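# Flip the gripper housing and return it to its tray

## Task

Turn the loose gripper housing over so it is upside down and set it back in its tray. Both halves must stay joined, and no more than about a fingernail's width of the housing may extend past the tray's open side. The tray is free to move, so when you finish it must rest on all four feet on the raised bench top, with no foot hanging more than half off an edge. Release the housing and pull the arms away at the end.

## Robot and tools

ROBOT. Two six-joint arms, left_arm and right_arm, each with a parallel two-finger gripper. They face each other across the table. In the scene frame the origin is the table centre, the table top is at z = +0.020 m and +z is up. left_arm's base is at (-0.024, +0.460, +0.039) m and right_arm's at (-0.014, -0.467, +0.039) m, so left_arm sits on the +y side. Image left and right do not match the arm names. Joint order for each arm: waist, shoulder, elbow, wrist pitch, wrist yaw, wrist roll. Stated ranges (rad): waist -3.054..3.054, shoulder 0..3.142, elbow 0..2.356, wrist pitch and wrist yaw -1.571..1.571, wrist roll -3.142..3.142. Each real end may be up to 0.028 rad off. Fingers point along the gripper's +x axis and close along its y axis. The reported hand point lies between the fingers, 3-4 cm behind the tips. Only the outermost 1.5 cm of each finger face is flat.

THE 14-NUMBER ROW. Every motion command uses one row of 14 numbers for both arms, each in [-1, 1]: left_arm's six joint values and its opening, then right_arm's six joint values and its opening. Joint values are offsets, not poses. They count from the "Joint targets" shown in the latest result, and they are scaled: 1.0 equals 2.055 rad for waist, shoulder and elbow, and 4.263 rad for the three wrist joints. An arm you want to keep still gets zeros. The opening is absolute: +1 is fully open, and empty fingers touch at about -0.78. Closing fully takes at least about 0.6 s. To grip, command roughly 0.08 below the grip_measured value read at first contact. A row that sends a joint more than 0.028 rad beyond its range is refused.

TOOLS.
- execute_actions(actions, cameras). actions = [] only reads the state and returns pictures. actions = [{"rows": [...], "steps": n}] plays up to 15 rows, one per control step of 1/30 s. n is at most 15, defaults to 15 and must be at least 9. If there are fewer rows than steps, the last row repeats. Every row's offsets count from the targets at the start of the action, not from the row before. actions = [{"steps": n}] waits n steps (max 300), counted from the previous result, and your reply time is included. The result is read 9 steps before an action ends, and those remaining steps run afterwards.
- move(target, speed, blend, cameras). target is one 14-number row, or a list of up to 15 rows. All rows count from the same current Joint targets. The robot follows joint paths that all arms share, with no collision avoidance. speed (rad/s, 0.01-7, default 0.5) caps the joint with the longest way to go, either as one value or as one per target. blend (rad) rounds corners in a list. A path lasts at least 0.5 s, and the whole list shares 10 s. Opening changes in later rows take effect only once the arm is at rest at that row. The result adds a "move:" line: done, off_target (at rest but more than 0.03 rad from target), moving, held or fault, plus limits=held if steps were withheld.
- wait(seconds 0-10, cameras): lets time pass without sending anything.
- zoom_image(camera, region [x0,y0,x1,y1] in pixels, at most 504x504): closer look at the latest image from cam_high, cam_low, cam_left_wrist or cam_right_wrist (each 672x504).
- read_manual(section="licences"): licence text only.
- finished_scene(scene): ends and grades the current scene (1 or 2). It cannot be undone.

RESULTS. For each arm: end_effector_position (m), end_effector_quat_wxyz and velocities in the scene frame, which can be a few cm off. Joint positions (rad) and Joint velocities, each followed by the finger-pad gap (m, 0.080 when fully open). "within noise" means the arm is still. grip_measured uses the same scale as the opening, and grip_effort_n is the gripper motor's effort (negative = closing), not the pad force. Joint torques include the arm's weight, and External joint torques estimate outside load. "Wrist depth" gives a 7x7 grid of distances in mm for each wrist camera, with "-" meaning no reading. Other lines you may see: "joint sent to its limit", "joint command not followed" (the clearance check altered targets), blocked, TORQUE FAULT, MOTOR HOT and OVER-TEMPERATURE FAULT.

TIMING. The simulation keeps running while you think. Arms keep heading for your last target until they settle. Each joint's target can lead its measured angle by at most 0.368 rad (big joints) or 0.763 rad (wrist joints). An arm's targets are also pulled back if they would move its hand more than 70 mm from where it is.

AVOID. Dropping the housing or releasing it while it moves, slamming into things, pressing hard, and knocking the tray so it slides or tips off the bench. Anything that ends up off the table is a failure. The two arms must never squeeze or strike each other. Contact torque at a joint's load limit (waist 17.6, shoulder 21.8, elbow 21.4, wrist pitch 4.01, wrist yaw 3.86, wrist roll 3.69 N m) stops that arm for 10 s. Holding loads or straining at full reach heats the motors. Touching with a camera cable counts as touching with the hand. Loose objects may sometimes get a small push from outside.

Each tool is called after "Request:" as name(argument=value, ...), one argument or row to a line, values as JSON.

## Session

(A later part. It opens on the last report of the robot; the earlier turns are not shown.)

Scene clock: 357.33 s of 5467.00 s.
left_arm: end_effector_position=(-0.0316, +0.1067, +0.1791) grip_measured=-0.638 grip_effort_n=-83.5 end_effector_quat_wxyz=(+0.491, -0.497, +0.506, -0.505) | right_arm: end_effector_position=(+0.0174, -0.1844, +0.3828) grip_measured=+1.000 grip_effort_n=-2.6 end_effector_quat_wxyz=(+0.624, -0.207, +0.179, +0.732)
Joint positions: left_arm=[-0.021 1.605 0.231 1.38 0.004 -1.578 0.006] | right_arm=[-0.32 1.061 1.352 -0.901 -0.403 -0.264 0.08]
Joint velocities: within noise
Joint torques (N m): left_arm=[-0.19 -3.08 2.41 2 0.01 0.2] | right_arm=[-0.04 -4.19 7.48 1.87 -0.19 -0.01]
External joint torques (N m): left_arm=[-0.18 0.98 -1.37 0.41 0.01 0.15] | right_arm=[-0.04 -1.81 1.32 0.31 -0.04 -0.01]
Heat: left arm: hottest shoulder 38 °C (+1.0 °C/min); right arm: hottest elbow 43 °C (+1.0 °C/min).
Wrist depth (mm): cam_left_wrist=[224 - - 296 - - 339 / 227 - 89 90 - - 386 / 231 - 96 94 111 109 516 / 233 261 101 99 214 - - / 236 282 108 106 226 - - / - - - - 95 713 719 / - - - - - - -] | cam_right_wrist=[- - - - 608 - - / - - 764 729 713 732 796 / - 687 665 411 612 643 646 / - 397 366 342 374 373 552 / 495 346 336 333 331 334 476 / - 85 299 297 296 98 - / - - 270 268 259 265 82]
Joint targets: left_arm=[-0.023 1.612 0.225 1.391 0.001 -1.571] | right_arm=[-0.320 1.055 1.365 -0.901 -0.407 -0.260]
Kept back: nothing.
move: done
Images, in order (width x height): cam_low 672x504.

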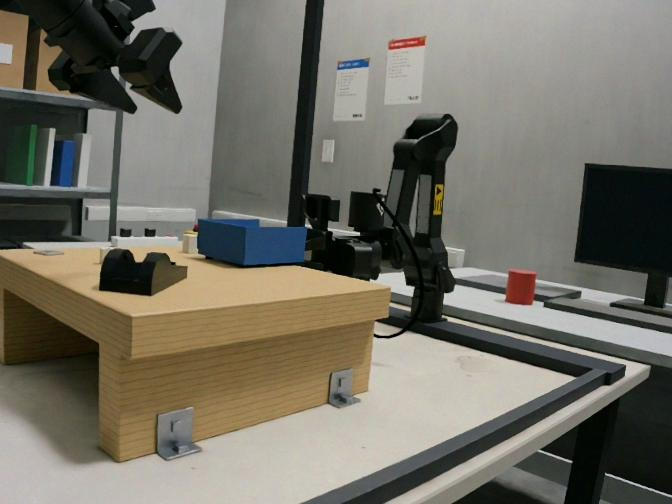

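Request:
move(
  target=[
    [0, -0.0170, 0.0019, -0.0091, 0, 0, -0.7, 0, 0, 0, 0, 0, 0, 1],
    [0, -0.0170, 0.0019, -0.0091, 0, 0, -0.55, 0, 0, 0, 0, 0, 0, 1],
    [0, -0.0689, -0.0438, -0.0113, 0, 0, -0.55, 0, 0, 0, 0, 0, 0, 1],
  ],
  speed=[0.05, 0.1, 0.06],
  cameras=["cam_low", "cam_high", "cam_right_wrist"],
)

Request:
zoom_image(
  camera="cam_low",
  region=[190, 200, 330, 290],
)

Request:
zoom_image(
  camera="cam_high",
  region=[275, 205, 405, 315],
)

Request:
zoom_image(
  camera="cam_right_wrist",
  region=[220, 120, 470, 310],
)

Scene clock: 364.63 s of 5467.00 s.
left_arm: end_effector_position=(-0.0311, +0.1316, +0.1810) grip_measured=-0.554 grip_effort_n=13.3 end_effector_quat_wxyz=(+0.493, -0.496, +0.507, -0.505) | right_arm: end_effector_position=(+0.0174, -0.1844, +0.3828) grip_measured=+1.000 grip_effort_n=-2.6 end_effector_quat_wxyz=(+0.624, -0.207, +0.179, +0.732)
Joint positions: left_arm=[-0.021 1.48 0.141 1.34 0.004 -1.576 0.01] | right_arm=[-0.32 1.061 1.352 -0.901 -0.403 -0.264 0.08]
Joint velocities: within noise
Joint torques (N m): left_arm=[-0.19 -4.19 2.52 1.48 0.01 0.17] | right_arm=[-0.04 -4.19 7.49 1.86 -0.19 0]
External joint torques (N m): left_arm=[-0.19 -0.85 -1.51 -0.14 0.01 0.12] | right_arm=[-0.06 -1.8 1.34 0.32 -0.03 -0.01]
Heat: left arm: hottest wrist pitch 38 °C (+5.0 °C/min); right arm: hottest elbow 43 °C (+1.0 °C/min).
Wrist depth (mm): cam_left_wrist=[227 270 107 171 - - 355 / 230 277 113 115 - - 401 / 235 293 121 120 225 655 426 / 237 300 128 127 244 - - / 239 308 137 133 251 - - / - 290 - - - - - / - - - - - - -] | cam_right_wrist=[- - - - 993 - - / - - 757 729 484 732 799 / - 687 673 424 632 652 636 / - 395 367 337 374 373 548 / 497 344 335 333 329 337 482 / - 85 298 297 296 98 - / - - 271 269 259 266 82]
Joint targets: left_arm=[-0.023 1.470 0.135 1.343 0.001 -1.571] | right_arm=[-0.320 1.055 1.365 -0.901 -0.407 -0.260]
Kept back: nothing.
move: done
Images, in order (width x height): cam_high 672x504, cam_low 672x504, cam_right_wrist 672x504.

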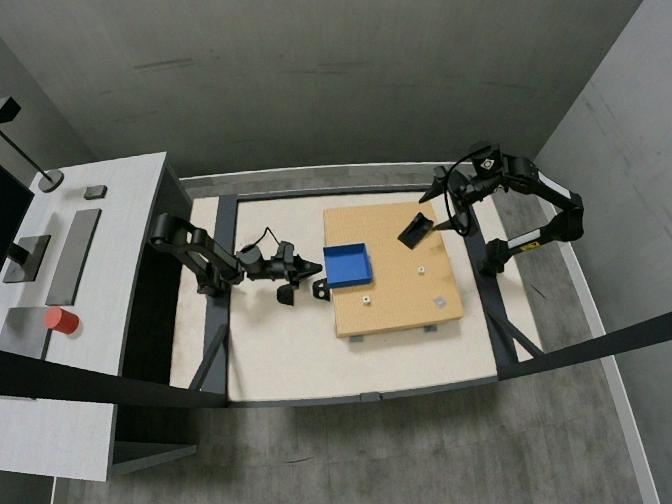

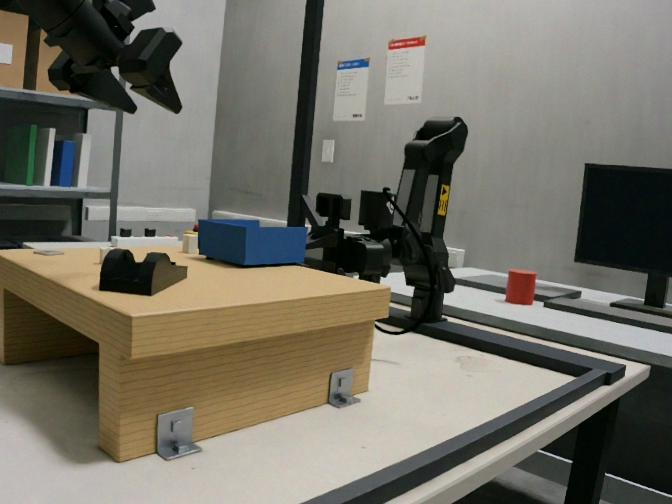

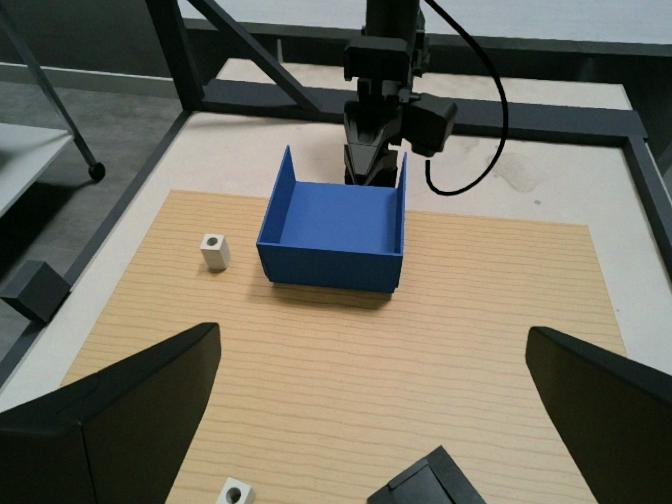

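Scaled by 3.600 from the camera's 672x504 image, which has a finer 960x720 frame.

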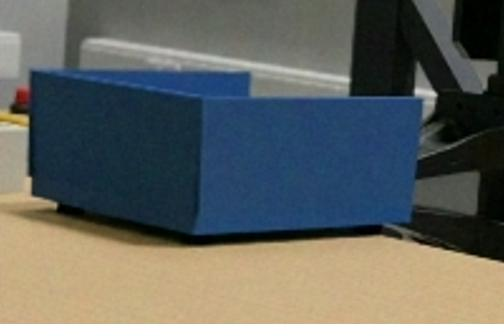

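Scaled by 3.877 from the camera's 672x504 image, which has a finer 960x720 frame.

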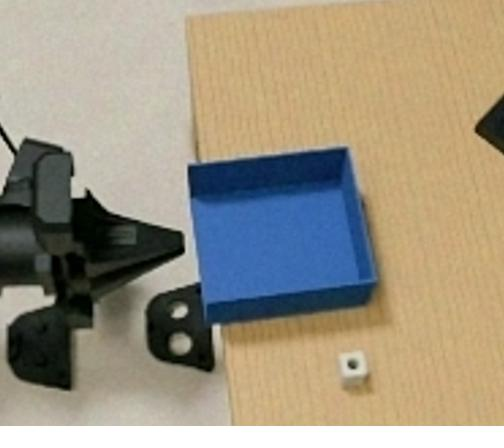

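Scaled by 2.016 from the camera's 672x504 image, which has a finer 960x720 frame.

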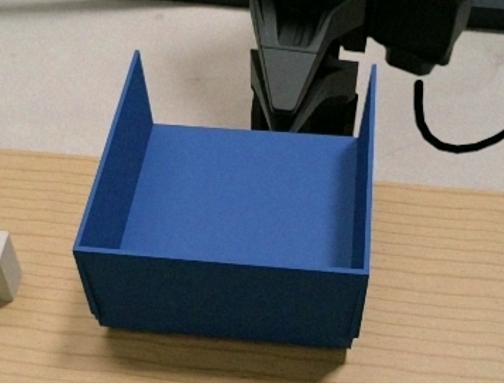

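Request:
move(
  target=[
    [0, 0.0427, 0.0394, 0.0026, 0, 0, -0.78, 0, 0, 0, 0, 0, 0, 1],
    [0, -0.3204, 0.2753, -0.4261, 0, 0, -0.4, 0, 0, 0, 0, 0, 0, 1],
  ],
  speed=[0.05, 1.0],
  cameras=["cam_low", "cam_high", "cam_right_wrist", "cam_left_wrist"],
)

Request:
zoom_image(
  camera="cam_high",
  region=[275, 205, 405, 315],
)

Request:
zoom_image(
  camera="cam_low",
  region=[190, 200, 330, 290],
)

Scene clock: 372.50 s of 5467.00 s.
left_arm: end_effector_position=(-0.0300, +0.1912, +0.2369) grip_measured=-0.404 grip_effort_n=13.3 end_effector_quat_wxyz=(+0.622, -0.322, +0.632, -0.331) | right_arm: end_effector_position=(+0.0174, -0.1844, +0.3828) grip_measured=+1.000 grip_effort_n=-2.6 end_effector_quat_wxyz=(+0.624, -0.207, +0.179, +0.732)
Joint positions: left_arm=[-0.021 0.819 0.684 -0.476 0.004 -1.576 0.017] | right_arm=[-0.32 1.061 1.352 -0.901 -0.403 -0.264 0.08]
Joint velocities: within noise
Joint torques (N m): left_arm=[-0.19 -2.26 6.92 1.33 -0.01 0.17] | right_arm=[-0.05 -4.19 7.48 1.86 -0.18 0]
External joint torques (N m): left_arm=[-0.18 -0.73 0.42 -0.13 0.01 0.13] | right_arm=[-0.06 -1.8 1.31 0.31 -0.03 -0.01]
Heat: left arm: hottest wrist pitch 38 °C (+4.0 °C/min); right arm: hottest elbow 43 °C (+1.0 °C/min).
Wrist depth (mm): cam_left_wrist=[208 239 286 188 196 314 - / 216 244 293 201 212 319 - / 223 243 313 215 198 268 - / 229 259 329 226 222 290 - / 237 276 333 236 225 285 - / - 285 - 251 90 - 680 / - - - 275 - - -] | cam_right_wrist=[- - - - 445 - - / - - 762 741 724 728 785 / - 688 662 656 652 651 638 / - 395 365 361 375 373 550 / 499 345 333 330 330 335 480 / - 85 297 298 295 98 - / - - 270 268 258 266 82]
Joint targets: left_arm=[-0.023 0.812 0.701 -0.474 0.001 -1.571] | right_arm=[-0.320 1.055 1.365 -0.901 -0.407 -0.260]
Kept back: nothing.
move: done

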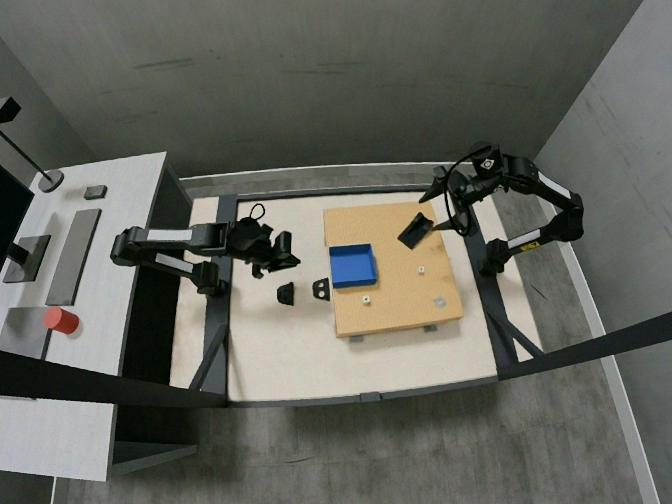

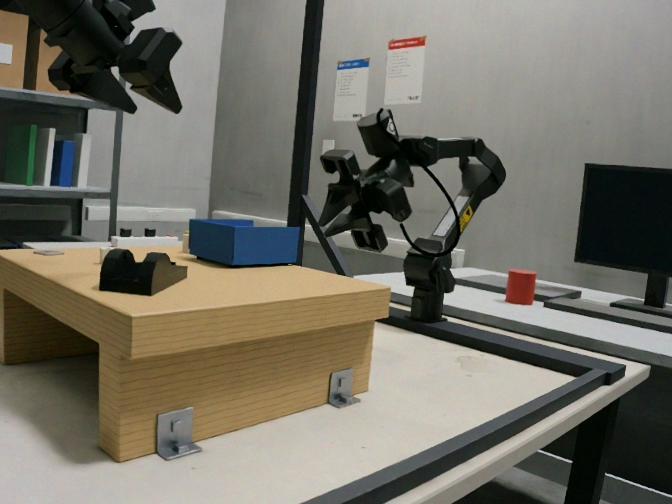

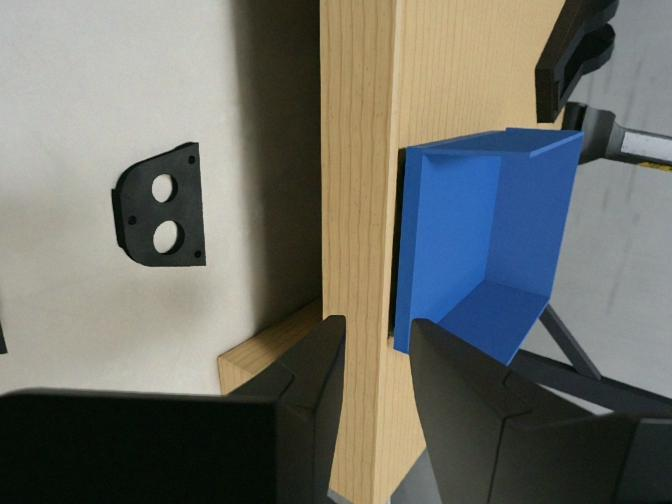

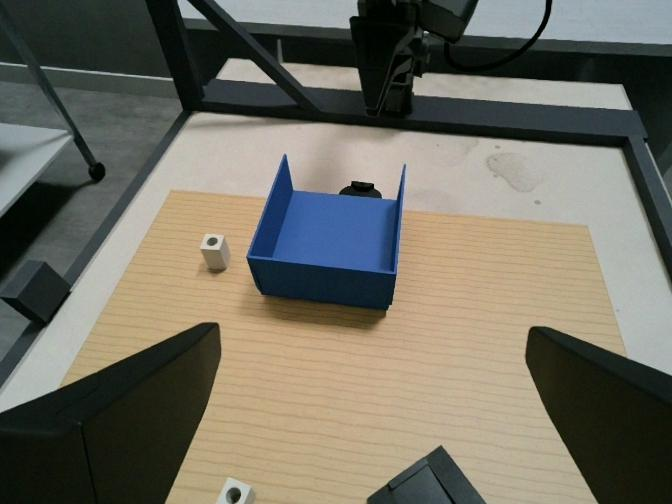

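Scaled by 3.877 from the camera's 672x504 image, which has a finer 960x720 frame.

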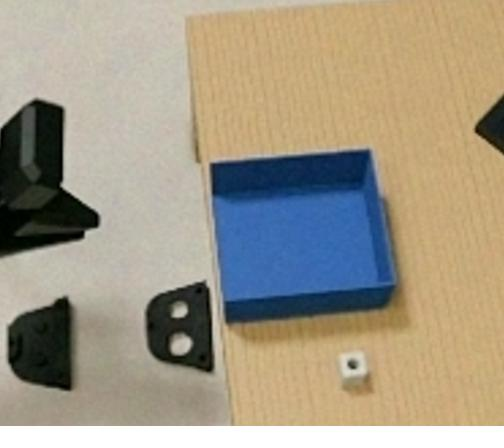

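Scaled by 3.600 from the camera's 672x504 image, which has a finer 960x720 frame.

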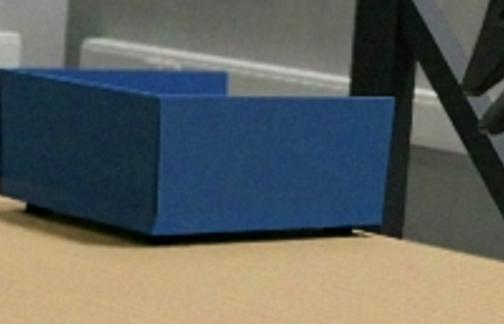

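Request:
move(
  target=[-0.0329, 0.2991, 0.0899, -0.1314, 0, -0.0204, -0.33, 0, 0, 0, 0, 0, 0, 1],
  speed=0.7,
  cameras=["cam_left_wrist"],
)

Request:
zoom_image(
  camera="cam_left_wrist",
  region=[270, 100, 560, 340],
)

Scene clock: 374.80 s of 5467.00 s.
left_arm: end_effector_position=(-0.0437, +0.2430, +0.1089) grip_measured=-0.334 grip_effort_n=13.3 end_effector_quat_wxyz=(+0.706, +0.007, +0.708, +0.002) | right_arm: end_effector_position=(+0.0174, -0.1844, +0.3828) grip_measured=+1.000 grip_effort_n=-2.6 end_effector_quat_wxyz=(+0.624, -0.207, +0.179, +0.732)
Joint positions: left_arm=[-0.088 1.421 0.872 -1.034 0.004 -1.65 0.02] | right_arm=[-0.32 1.061 1.352 -0.901 -0.403 -0.264 0.08]
Joint velocities: within noise
Joint torques (N m): left_arm=[-0.22 -3.19 5.37 0.18 -0.03 -0.12] | right_arm=[-0.04 -4.19 7.48 1.86 -0.19 0]
External joint torques (N m): left_arm=[-0.2 0.87 0.24 -0.06 0.01 -0.12] | right_arm=[-0.03 -1.79 1.3 0.3 -0.04 0]
Heat: left arm: hottest wrist pitch 38 °C (+3.0 °C/min); right arm: hottest elbow 43 °C (+1.0 °C/min).
Wrist depth (mm): cam_left_wrist=[140 140 138 136 135 134 132 / 148 147 145 143 142 141 140 / 157 154 152 152 148 146 145 / 166 163 161 157 147 155 154 / 174 172 169 165 156 163 163 / - 179 - 178 95 - 171 / - - - 190 95 - -] | cam_right_wrist=[- - - 390 - - - / - - 759 502 709 722 791 / - 690 662 475 654 643 644 / - 394 365 362 375 370 549 / 494 343 334 328 330 337 482 / - 85 297 297 295 98 - / - - 269 268 259 266 82]
Joint targets: left_arm=[-0.091 1.427 0.885 -1.034 0.001 -1.658] | right_arm=[-0.320 1.055 1.365 -0.901 -0.407 -0.260]
Kept back: nothing.
move: done
Images, in order (width x height): cam_left_wrist 672x504.

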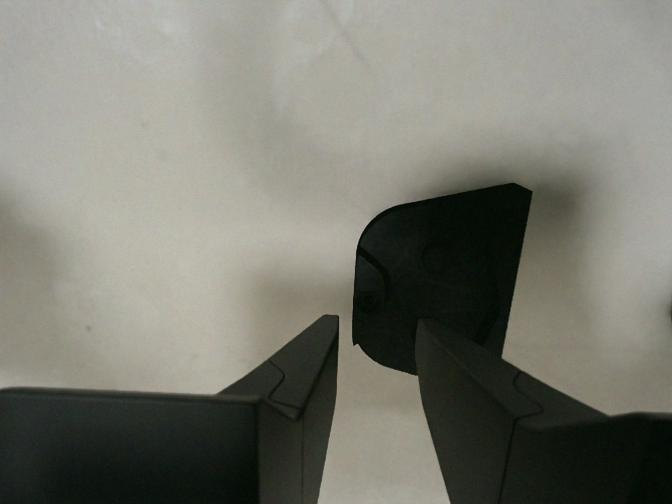

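Scaled by 1.738 from the camera's 672x504 image, which has a finer 960x720 frame.

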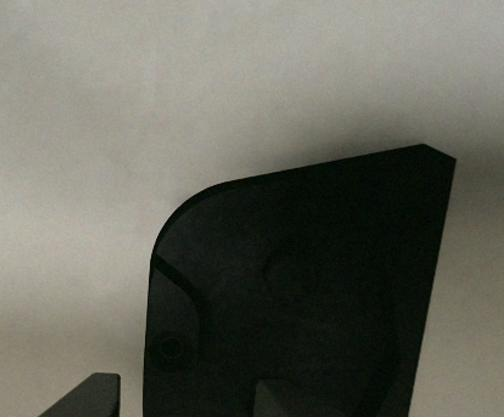

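Request:
move(
  target=[
    [-0.0170, 0.0033, -0.0363, 0.0189, 0, -0.0134, -0.33, 0, 0, 0, 0, 0, 0, 1],
    [-0.0170, 0.0307, -0.0751, 0.0503, 0, -0.0134, -0.33, 0, 0, 0, 0, 0, 0, 1],
    [-0.0170, 0.0307, -0.0751, 0.0503, 0, -0.0134, -0.5, 0, 0, 0, 0, 0, 0, 1],
    [-0.0170, 0.0307, -0.0751, 0.0503, 0, -0.0134, -0.66, 0, 0, 0, 0, 0, 0, 1],
  ],
  speed=[0.3, 0.25, 0.2, 0.2],
  cameras=["cam_left_wrist"],
)

Scene clock: 382.10 s of 5467.00 s.
left_arm: end_effector_position=(-0.0516, +0.2422, +0.0671) grip_measured=-0.605 grip_effort_n=-83.5 end_effector_quat_wxyz=(+0.705, -0.009, +0.709, +0.003) | right_arm: end_effector_position=(+0.0174, -0.1844, +0.3828) grip_measured=+1.000 grip_effort_n=-2.6 end_effector_quat_wxyz=(+0.624, -0.207, +0.179, +0.732)
Joint positions: left_arm=[-0.123 1.48 0.743 -0.824 0.004 -1.708 0.008] | right_arm=[-0.32 1.061 1.352 -0.901 -0.403 -0.264 0.08]
Joint velocities: within noise
Joint torques (N m): left_arm=[-0.19 -2.87 2.64 0.48 -0.03 -0.11] | right_arm=[-0.05 -4.19 7.49 1.86 -0.19 -0.01]
External joint torques (N m): left_arm=[-0.18 1.28 -2.21 0.18 0.01 -0.11] | right_arm=[-0.05 -1.65 1.23 0.3 -0.03 -0.01]
Heat: left arm: hottest wrist pitch 37 °C (+2.0 °C/min); right arm: hottest elbow 43 °C (+0.0 °C/min).
Wrist depth (mm): cam_left_wrist=[- 99 99 100 - 98 98 / - 104 104 104 103 104 102 / 111 111 - 108 108 106 107 / - 117 116 117 106 105 - / - 124 123 119 111 109 120 / - 129 - 130 - - 127 / - - - - - - -] | cam_right_wrist=[- - - 429 996 - - / - - 760 430 705 730 803 / - 687 658 508 650 643 643 / - 393 364 361 375 373 550 / 494 344 333 328 331 336 478 / - 85 299 296 294 98 - / - - 270 269 258 266 82]
Joint targets: left_arm=[-0.126 1.490 0.731 -0.820 0.001 -1.715] | right_arm=[-0.320 1.055 1.365 -0.901 -0.407 -0.260]
Kept back: nothing.
move: done
Images, in order (width x height): cam_left_wrist 672x504.

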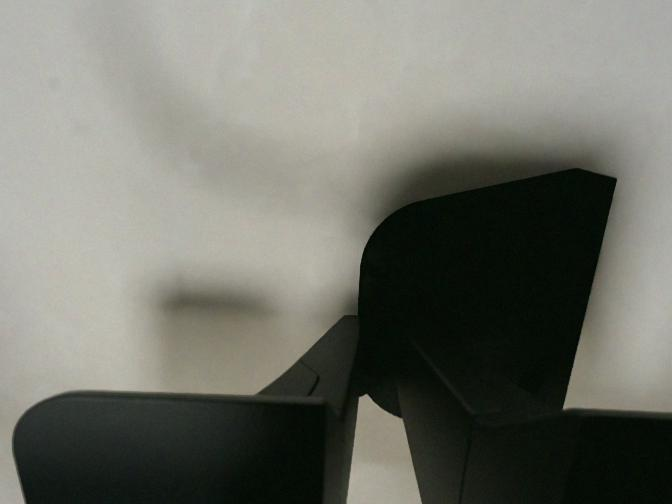

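Request:
execute_actions(
  actions=[],
)

Scene clock: 384.90 s of 5467.00 s.
left_arm: end_effector_position=(-0.0516, +0.2422, +0.0671) grip_measured=-0.605 grip_effort_n=-83.5 end_effector_quat_wxyz=(+0.705, -0.009, +0.709, +0.003) | right_arm: end_effector_position=(+0.0174, -0.1844, +0.3828) grip_measured=+1.000 grip_effort_n=-2.6 end_effector_quat_wxyz=(+0.624, -0.207, +0.179, +0.732)
Joint positions: left_arm=[-0.123 1.48 0.743 -0.824 0.004 -1.708 0.008] | right_arm=[-0.32 1.061 1.352 -0.901 -0.403 -0.264 0.08]
Joint velocities: within noise
Joint torques (N m): left_arm=[-0.19 -2.87 2.66 0.48 -0.04 -0.11] | right_arm=[-0.02 -4.18 7.49 1.87 -0.19 -0.01]
External joint torques (N m): left_arm=[-0.19 1.32 -2.22 0.19 0.01 -0.11] | right_arm=[-0.01 -1.74 1.28 0.3 -0.04 -0.01]
Heat: left arm: hottest shoulder 36 °C (+0.0 °C/min); right arm: hottest elbow 43 °C (+0.0 °C/min).
Wrist depth (mm): cam_left_wrist=[- 99 99 100 - 98 98 / - 104 105 104 102 104 102 / 111 111 - 108 108 106 108 / - 117 116 117 107 105 - / - 124 123 120 111 110 120 / - 128 - 130 - - 127 / - - - - - - -] | cam_right_wrist=[- - - 428 - - - / - - 760 428 710 723 784 / - 694 663 508 648 649 643 / - 393 364 360 374 374 549 / 495 345 333 328 330 336 480 / - 85 297 297 295 98 - / - - 270 268 259 267 82]
Joint targets: left_arm=[-0.126 1.490 0.731 -0.820 0.001 -1.715] | right_arm=[-0.320 1.055 1.365 -0.901 -0.407 -0.260]
Steps of this call (1-84: nothing new was sent). Readings (joint positions of left_arm | right_arm):
1: [-0.123 1.480 0.743 -0.824 0.004 -1.708] | [-0.320 1.061 1.352 -0.901 -0.403 -0.264]
2: [-0.123 1.480 0.743 -0.824 0.004 -1.708] | [-0.320 1.061 1.352 -0.901 -0.403 -0.264]
4: [-0.123 1.480 0.743 -0.824 0.004 -1.708] | [-0.320 1.061 1.352 -0.901 -0.403 -0.264]
8: [-0.123 1.480 0.743 -0.824 0.004 -1.708] | [-0.320 1.061 1.352 -0.901 -0.403 -0.264]
84: the state above

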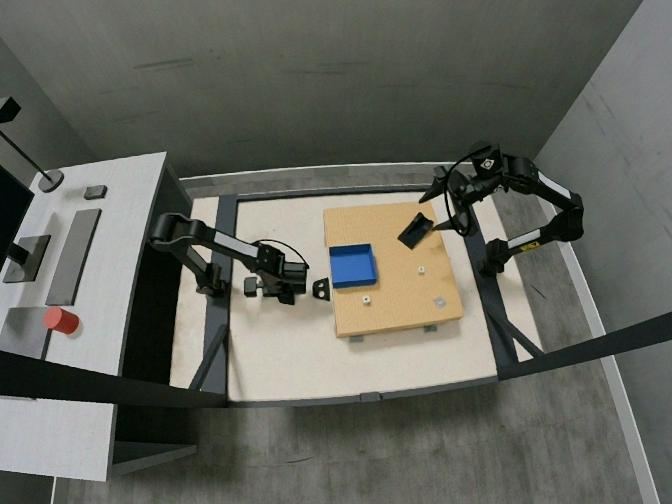

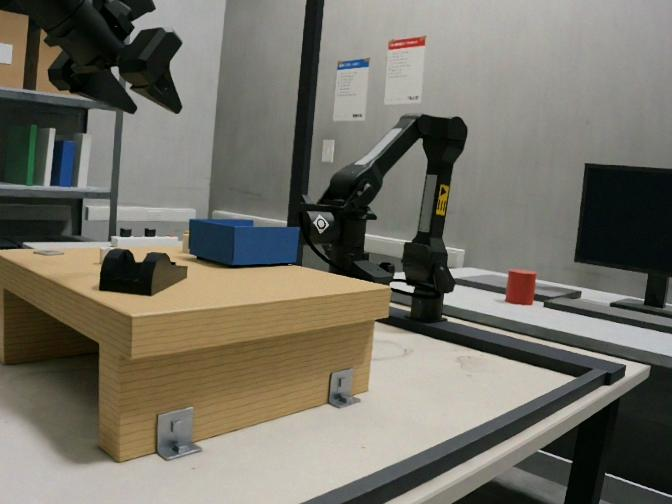

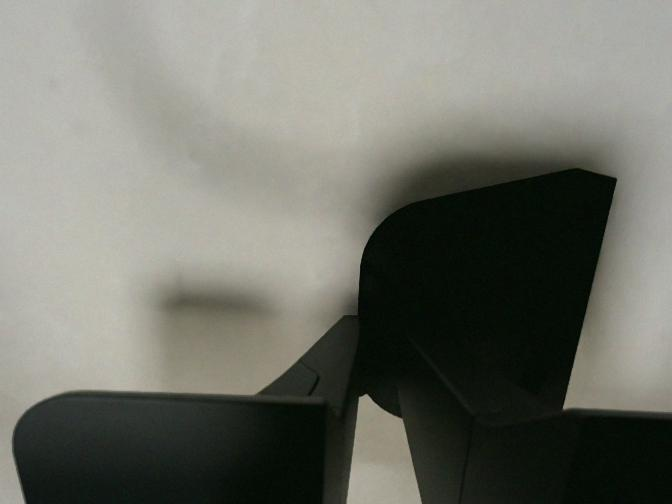

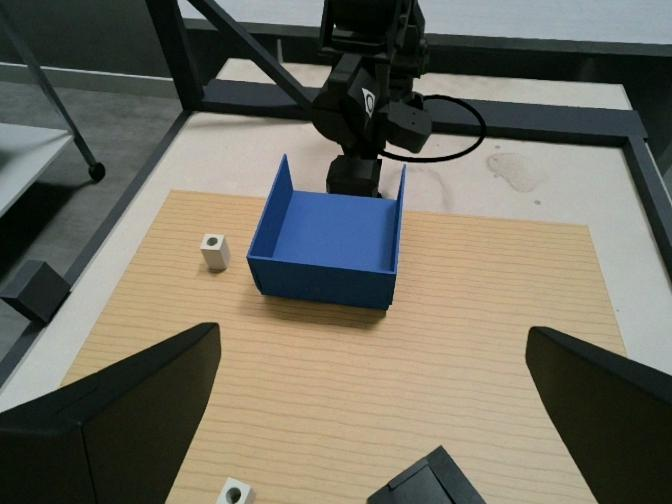

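Request:
zoom_image(
  camera="cam_right_wrist",
  region=[150, 140, 450, 340],
)

Request:
zoom_image(
  camera="cam_high",
  region=[230, 190, 480, 350],
)

Scaled by 1.680 from the camera's 672x504 image, which has a finer 960x720 frame.

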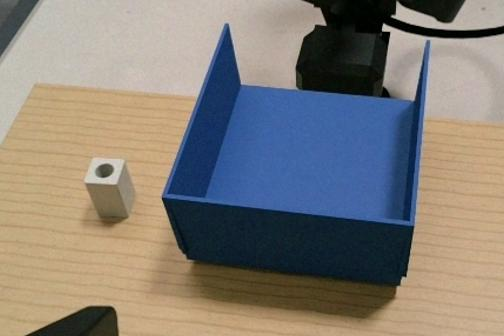

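Scaled by 2.016 from the camera's 672x504 image, which has a finer 960x720 frame.

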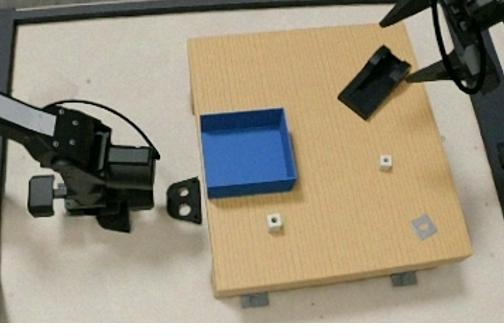

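Request:
move(
  target=[0, -0.0603, 0.1097, -0.0739, 0, 0, -0.66, 0, 0, 0, 0, 0, 0, 1],
  speed=0.2,
  cameras=["cam_left_wrist", "cam_high"],
)

Scene clock: 398.07 s of 5467.00 s.
left_arm: end_effector_position=(-0.0513, +0.2452, +0.1352) grip_measured=-0.605 grip_effort_n=-83.5 end_effector_quat_wxyz=(+0.705, -0.007, +0.709, +0.005) | right_arm: end_effector_position=(+0.0174, -0.1844, +0.3828) grip_measured=+1.000 grip_effort_n=-2.6 end_effector_quat_wxyz=(+0.624, -0.207, +0.179, +0.732)
Joint positions: left_arm=[-0.123 1.375 0.943 -1.135 0.004 -1.708 0.008] | right_arm=[-0.32 1.061 1.352 -0.901 -0.403 -0.264 0.08]
Joint velocities: within noise
Joint torques (N m): left_arm=[-0.19 -4.7 5.6 0.2 -0.03 -0.11] | right_arm=[-0.04 -4.19 7.49 1.87 -0.19 -0.01]
External joint torques (N m): left_arm=[-0.19 -0.78 0.21 -0.1 0.02 -0.11] | right_arm=[-0.03 -1.82 1.38 0.34 -0.04 -0.01]
Heat: left arm: hottest shoulder 36 °C (-2.0 °C/min); right arm: hottest elbow 43 °C (+0.0 °C/min).
Wrist depth (mm): cam_left_wrist=[163 162 162 159 159 158 157 / 171 170 171 168 167 166 165 / 181 179 178 177 174 171 171 / 192 189 188 186 107 105 178 / 202 201 199 104 111 109 192 / - 210 - - - - 202 / - - - - - - -] | cam_right_wrist=[- - - 370 994 - - / - - 758 480 718 729 790 / - 683 664 558 649 646 647 / - 394 366 361 375 373 547 / 501 344 335 328 329 337 478 / - 85 298 297 296 98 - / - - 269 269 259 266 82]
Joint targets: left_arm=[-0.126 1.366 0.956 -1.135 0.001 -1.715] | right_arm=[-0.320 1.055 1.365 -0.901 -0.407 -0.260]
Kept back: nothing.
move: done
Images, in order (width x height): cam_high 672x504, cam_left_wrist 672x504.

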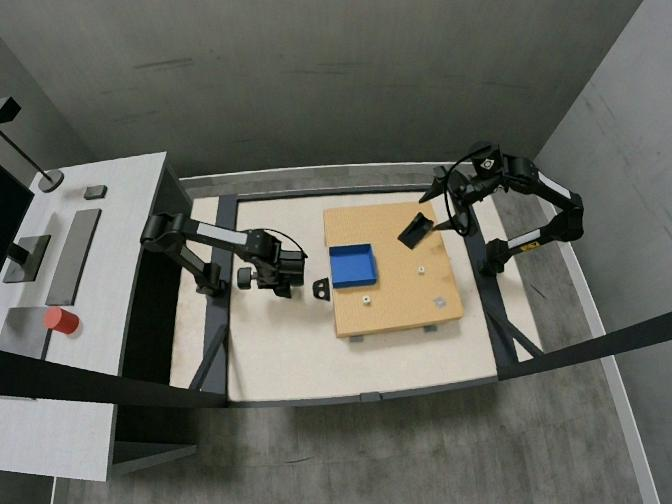

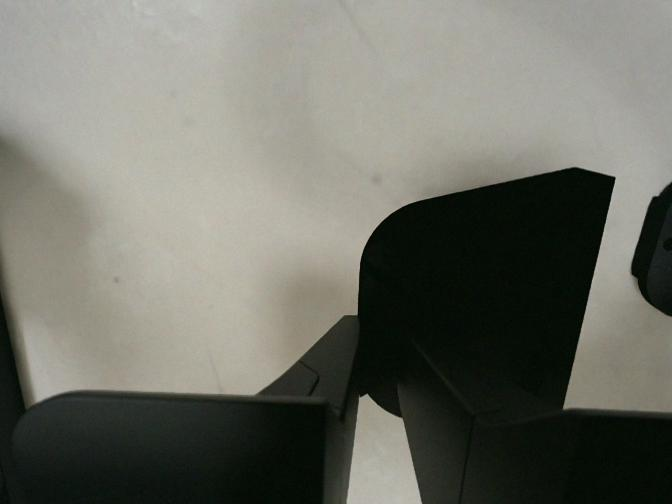

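Request:
move(
  target=[
    [0.0224, 0.0355, 0.247, -0.0679, 0, 0.0059, -0.66, 0, 0, 0, 0, 0, 0, 1],
    [0.038, 0.1474, 0.3766, -0.0523, 0, 0.0117, -0.66, 0, 0, 0, 0, 0, 0, 1],
  ],
  speed=0.4,
  blend=[0.1, 0],
)

Scene clock: 401.67 s of 5467.00 s.
left_arm: end_effector_position=(-0.0415, +0.1192, +0.2677) grip_measured=-0.605 grip_effort_n=-83.5 end_effector_quat_wxyz=(+0.693, -0.108, +0.709, -0.076) | right_arm: end_effector_position=(+0.0174, -0.1844, +0.3828) grip_measured=+1.000 grip_effort_n=-3.0 end_effector_quat_wxyz=(+0.624, -0.207, +0.179, +0.732)
Joint positions: left_arm=[-0.05 1.662 1.716 -1.364 0.004 -1.665 0.008] | right_arm=[-0.32 1.061 1.352 -0.901 -0.403 -0.264 0.08]
Joint velocities: within noise
Joint torques (N m): left_arm=[0.24 -5.27 5.91 0.93 -0.03 0.15] | right_arm=[-0.03 -4.19 7.48 1.87 -0.19 -0.01]
External joint torques (N m): left_arm=[0.23 0.97 0.36 0.26 0.01 0.14] | right_arm=[-0.03 -1.71 1.24 0.3 -0.03 -0.01]
Heat: left arm: hottest shoulder 36 °C (-3.0 °C/min); right arm: hottest elbow 43 °C (+0.0 °C/min).
Wrist depth (mm): cam_left_wrist=[247 256 266 276 154 157 165 / 261 266 281 291 160 164 175 / 272 282 291 304 155 156 170 / 288 298 313 307 106 105 185 / 304 316 329 102 111 110 196 / 316 330 - - - - 188 / - - - - - - -] | cam_right_wrist=[- - - 262 623 - - / - - 769 380 730 732 792 / - 696 662 406 648 646 640 / - 392 365 361 375 372 546 / 500 345 334 328 329 337 479 / - 85 297 296 295 98 - / - - 270 269 258 267 82]
Joint targets: left_arm=[-0.048 1.669 1.730 -1.358 0.001 -1.665] | right_arm=[-0.320 1.055 1.365 -0.901 -0.407 -0.260]
Kept back: nothing.
move: done

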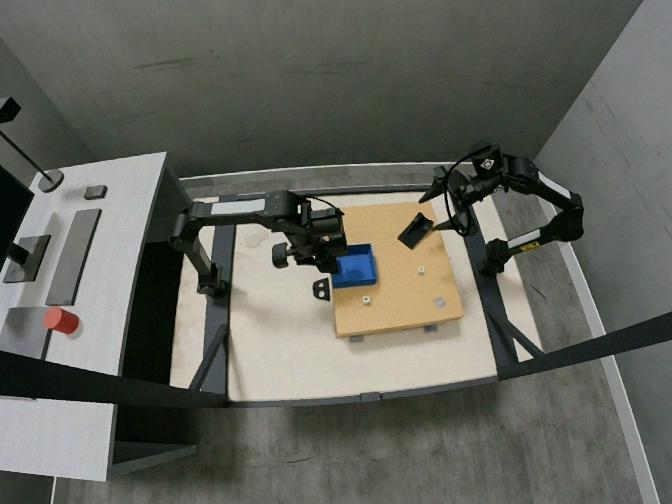

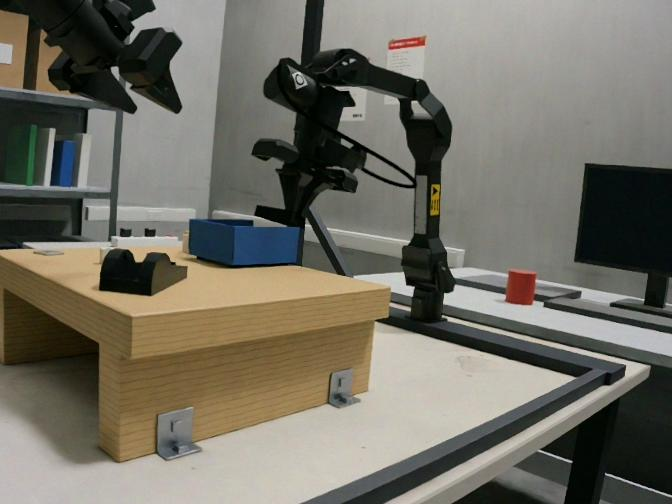

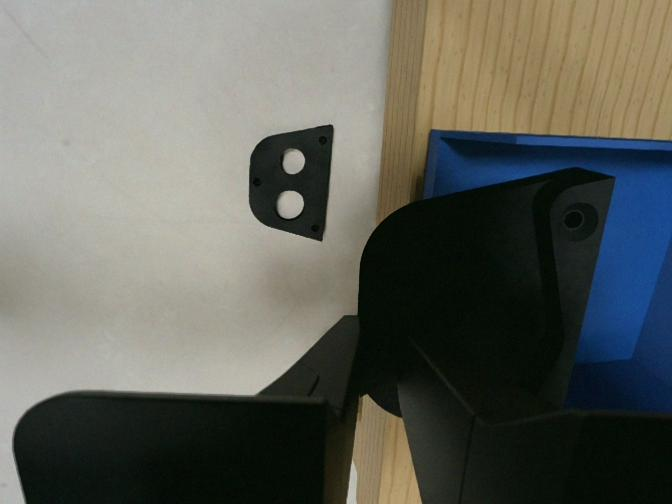

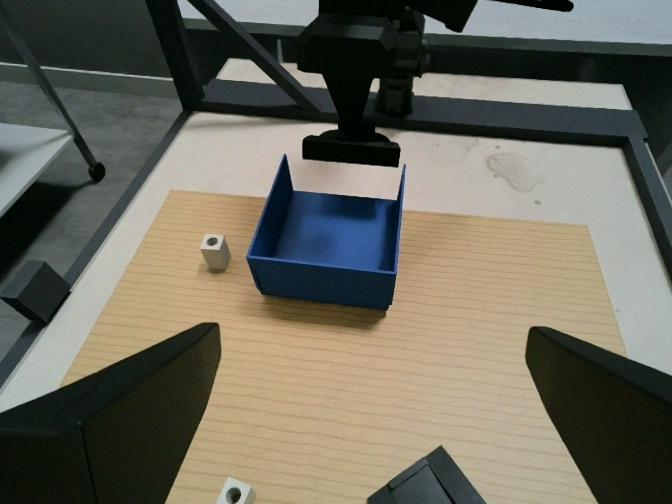

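Request:
zoom_image(
  camera="cam_left_wrist",
  region=[370, 90, 672, 300],
)

Request:
zoom_image(
  camera="cam_right_wrist",
  region=[200, 100, 460, 330],
)

Scaled by 1.669 from the camera's 672x504 image, which has a finer 960x720 frame.

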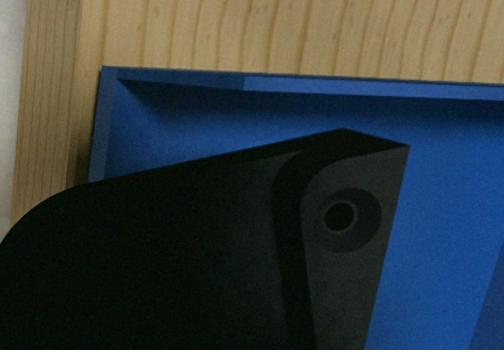

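Scaled by 1.938 from the camera's 672x504 image, which has a finer 960x720 frame.

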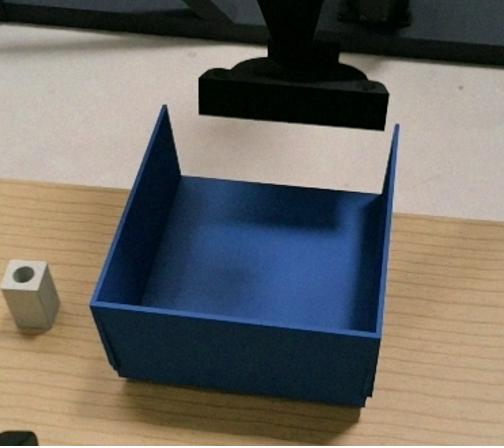

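Request:
move(
  target=[
    [-0.01095, 0, 0, 0, 0, -0.0096, -0.66, 0, 0, 0, 0, 0, 0, 1],
    [-0.0058, 0.1562, 0.1691, -0.0345, 0, -0.0063, -0.66, 0, 0, 0, 0, 0, 0, 1],
  ],
  speed=0.25,
)

Scene clock: 410.23 s of 5467.00 s.
left_arm: end_effector_position=(-0.0490, +0.0643, +0.2486) grip_measured=-0.605 grip_effort_n=-83.5 end_effector_quat_wxyz=(+0.699, -0.073, +0.711, -0.031) | right_arm: end_effector_position=(+0.0174, -0.1844, +0.3828) grip_measured=+1.000 grip_effort_n=-2.6 end_effector_quat_wxyz=(+0.624, -0.207, +0.179, +0.732)
Joint positions: left_arm=[-0.063 1.982 2.064 -1.505 0.004 -1.691 0.008] | right_arm=[-0.32 1.061 1.352 -0.901 -0.403 -0.264 0.08]
Joint velocities: within noise
Joint torques (N m): left_arm=[0.27 -7.08 5.66 0.41 -0.03 0.14] | right_arm=[-0.03 -4.19 7.49 1.86 -0.19 0]
External joint torques (N m): left_arm=[0.24 1.09 0.37 -0.1 0.01 0.13] | right_arm=[-0.04 -1.75 1.32 0.32 -0.03 0]
Heat: left arm: hottest shoulder 36 °C (-2.0 °C/min); right arm: hottest elbow 43 °C (+0.0 °C/min).
Wrist depth (mm): cam_left_wrist=[243 247 248 124 126 129 131 / 254 258 259 119 122 125 129 / 268 274 266 125 125 126 132 / 282 287 294 130 107 105 140 / 302 305 309 103 111 110 147 / 312 319 - - - - 155 / - - - 122 - - -] | cam_right_wrist=[- - 897 260 290 - - / - - 758 262 723 706 791 / - 689 428 346 657 645 638 / - 393 361 347 375 372 547 / 495 345 334 328 331 338 476 / - 85 297 297 295 98 - / - - 270 268 259 266 82]
Joint targets: left_arm=[-0.060 1.990 2.078 -1.505 0.001 -1.692] | right_arm=[-0.320 1.055 1.365 -0.901 -0.407 -0.260]
Kept back: nothing.
move: done

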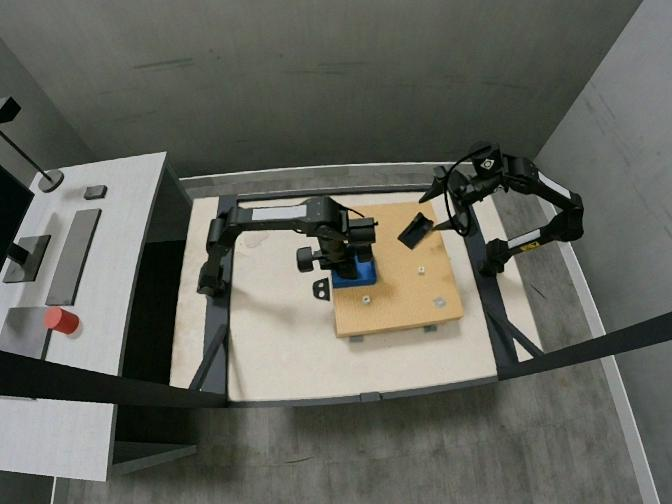

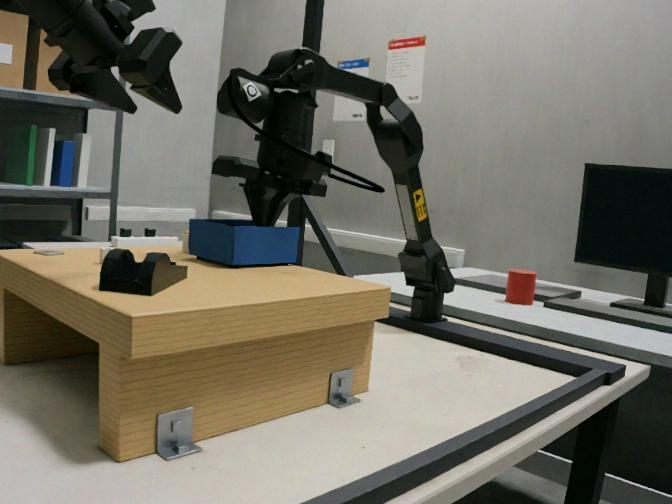

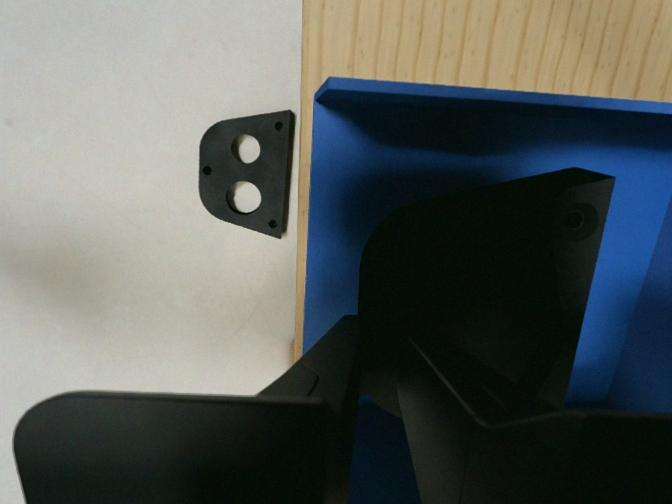

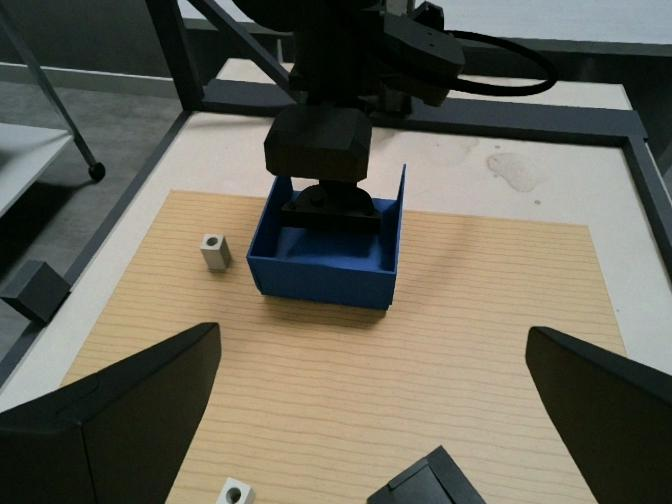

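Request:
zoom_image(
  camera="cam_right_wrist",
  region=[220, 140, 430, 320],
)

Scaled by 2.400 from the camera's 672x504 image, which has a finer 960x720 frame.

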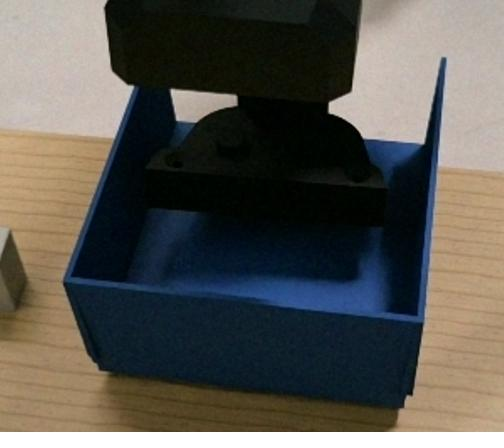

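Request:
move(
  target=[0, 0.0311, 0.0209, -0.0114, 0, 0, -0.66, 0, 0, 0, 0, 0, 0, 1],
  speed=0.1,
  cameras=["cam_left_wrist", "cam_right_wrist"],
)

Scene clock: 413.63 s of 5467.00 s.
left_arm: end_effector_position=(-0.0491, +0.0627, +0.2349) grip_measured=-0.605 grip_effort_n=-83.5 end_effector_quat_wxyz=(+0.702, -0.049, +0.710, -0.006) | right_arm: end_effector_position=(+0.0174, -0.1844, +0.3828) grip_measured=+1.000 grip_effort_n=-2.6 end_effector_quat_wxyz=(+0.624, -0.207, +0.179, +0.732)
Joint positions: left_arm=[-0.063 2.045 2.107 -1.554 0.004 -1.691 0.008] | right_arm=[-0.32 1.061 1.352 -0.901 -0.403 -0.264 0.08]
Joint velocities: within noise
Joint torques (N m): left_arm=[0.28 -7.21 5.58 0.3 -0.04 0.13] | right_arm=[-0.04 -4.18 7.48 1.87 -0.19 0]
External joint torques (N m): left_arm=[0.33 1.35 0.34 -0.09 0.01 0.13] | right_arm=[-0.03 -1.76 1.28 0.31 -0.04 -0.01]
Heat: left arm: hottest shoulder 36 °C (-2.0 °C/min); right arm: hottest elbow 43 °C (+0.0 °C/min).
Wrist depth (mm): cam_left_wrist=[240 242 243 112 112 113 115 / 252 254 252 - - 117 117 / 264 266 261 111 - 110 113 / 279 281 284 116 107 105 120 / 297 298 300 - 111 109 127 / 309 312 - 120 - - 133 / - - - 121 - - -] | cam_right_wrist=[- - 184 189 610 - - / - - 766 286 285 727 786 / - 690 645 262 649 645 642 / - 393 364 352 375 372 555 / 498 345 334 328 329 336 479 / - 85 297 297 296 98 - / - - 269 269 260 267 82]
Joint targets: left_arm=[-0.060 2.054 2.121 -1.553 0.001 -1.692] | right_arm=[-0.320 1.055 1.365 -0.901 -0.407 -0.260]
Kept back: nothing.
move: done
Images, in order (width x height): cam_left_wrist 672x504, cam_right_wrist 672x504.

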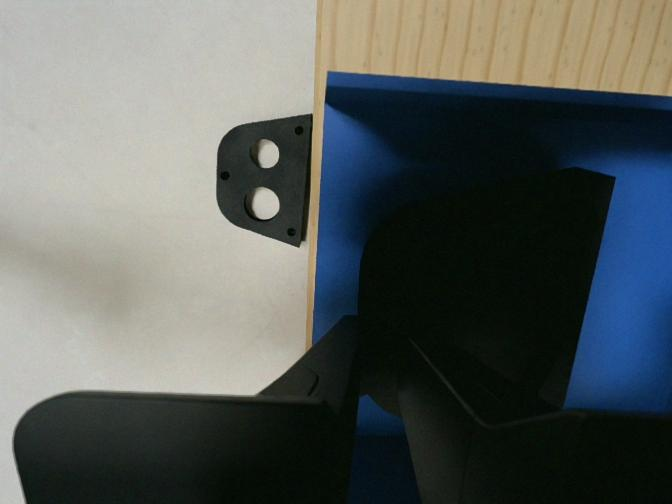

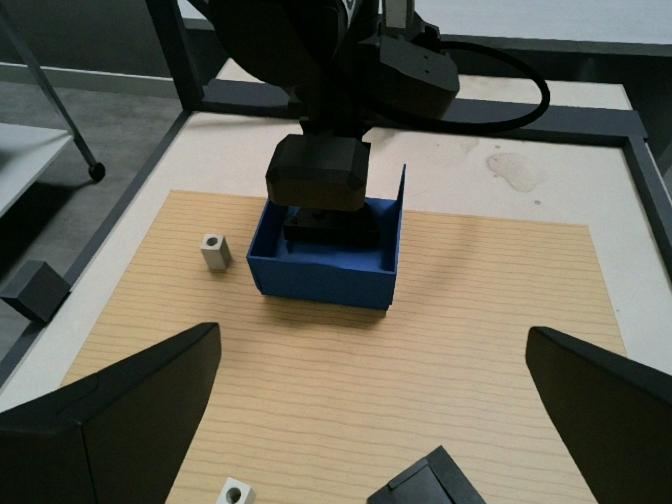

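Request:
move(
  target=[0, 0.0047, 0, 0, 0, 0, -0.66, 0, 0, 0, 0, 0, 0, 1],
  speed=0.05,
  cameras=[],
)

Scene clock: 414.77 s of 5467.00 s.
left_arm: end_effector_position=(-0.0492, +0.0619, +0.2327) grip_measured=-0.605 grip_effort_n=-83.5 end_effector_quat_wxyz=(+0.702, -0.047, +0.710, -0.004) | right_arm: end_effector_position=(+0.0174, -0.1844, +0.3828) grip_measured=+1.000 grip_effort_n=-2.6 end_effector_quat_wxyz=(+0.624, -0.207, +0.179, +0.732)
Joint positions: left_arm=[-0.063 2.052 2.108 -1.554 0.004 -1.691 0.008] | right_arm=[-0.32 1.061 1.352 -0.901 -0.403 -0.264 0.08]
Joint velocities: within noise
Joint torques (N m): left_arm=[0.26 -7.02 5.48 0.33 -0.03 0.13] | right_arm=[-0.04 -4.18 7.49 1.86 -0.19 -0.01]
External joint torques (N m): left_arm=[0.26 1.64 0.2 -0.07 0.01 0.13] | right_arm=[-0.05 -1.81 1.35 0.32 -0.03 -0.01]
Heat: left arm: hottest shoulder 36 °C (-2.0 °C/min); right arm: hottest elbow 43 °C (+0.0 °C/min).
Wrist depth (mm): cam_left_wrist=[239 241 241 110 111 111 112 / 252 252 253 - - 114 107 / 262 264 259 109 - 103 110 / 279 280 280 115 107 105 117 / 295 296 299 103 111 110 124 / 311 312 - 130 - - 131 / - - - 121 - - -] | cam_right_wrist=[- - 184 189 604 - - / - - 758 286 284 731 789 / - 692 639 264 659 644 646 / - 394 364 353 374 372 551 / 499 346 334 327 330 337 482 / - 85 298 297 295 98 - / - - 269 267 260 266 82]
Joint targets: left_arm=[-0.060 2.063 2.121 -1.553 0.001 -1.692] | right_arm=[-0.320 1.055 1.365 -0.901 -0.407 -0.260]
Kept back: nothing.
move: done
No camera images: "cameras" was empty.


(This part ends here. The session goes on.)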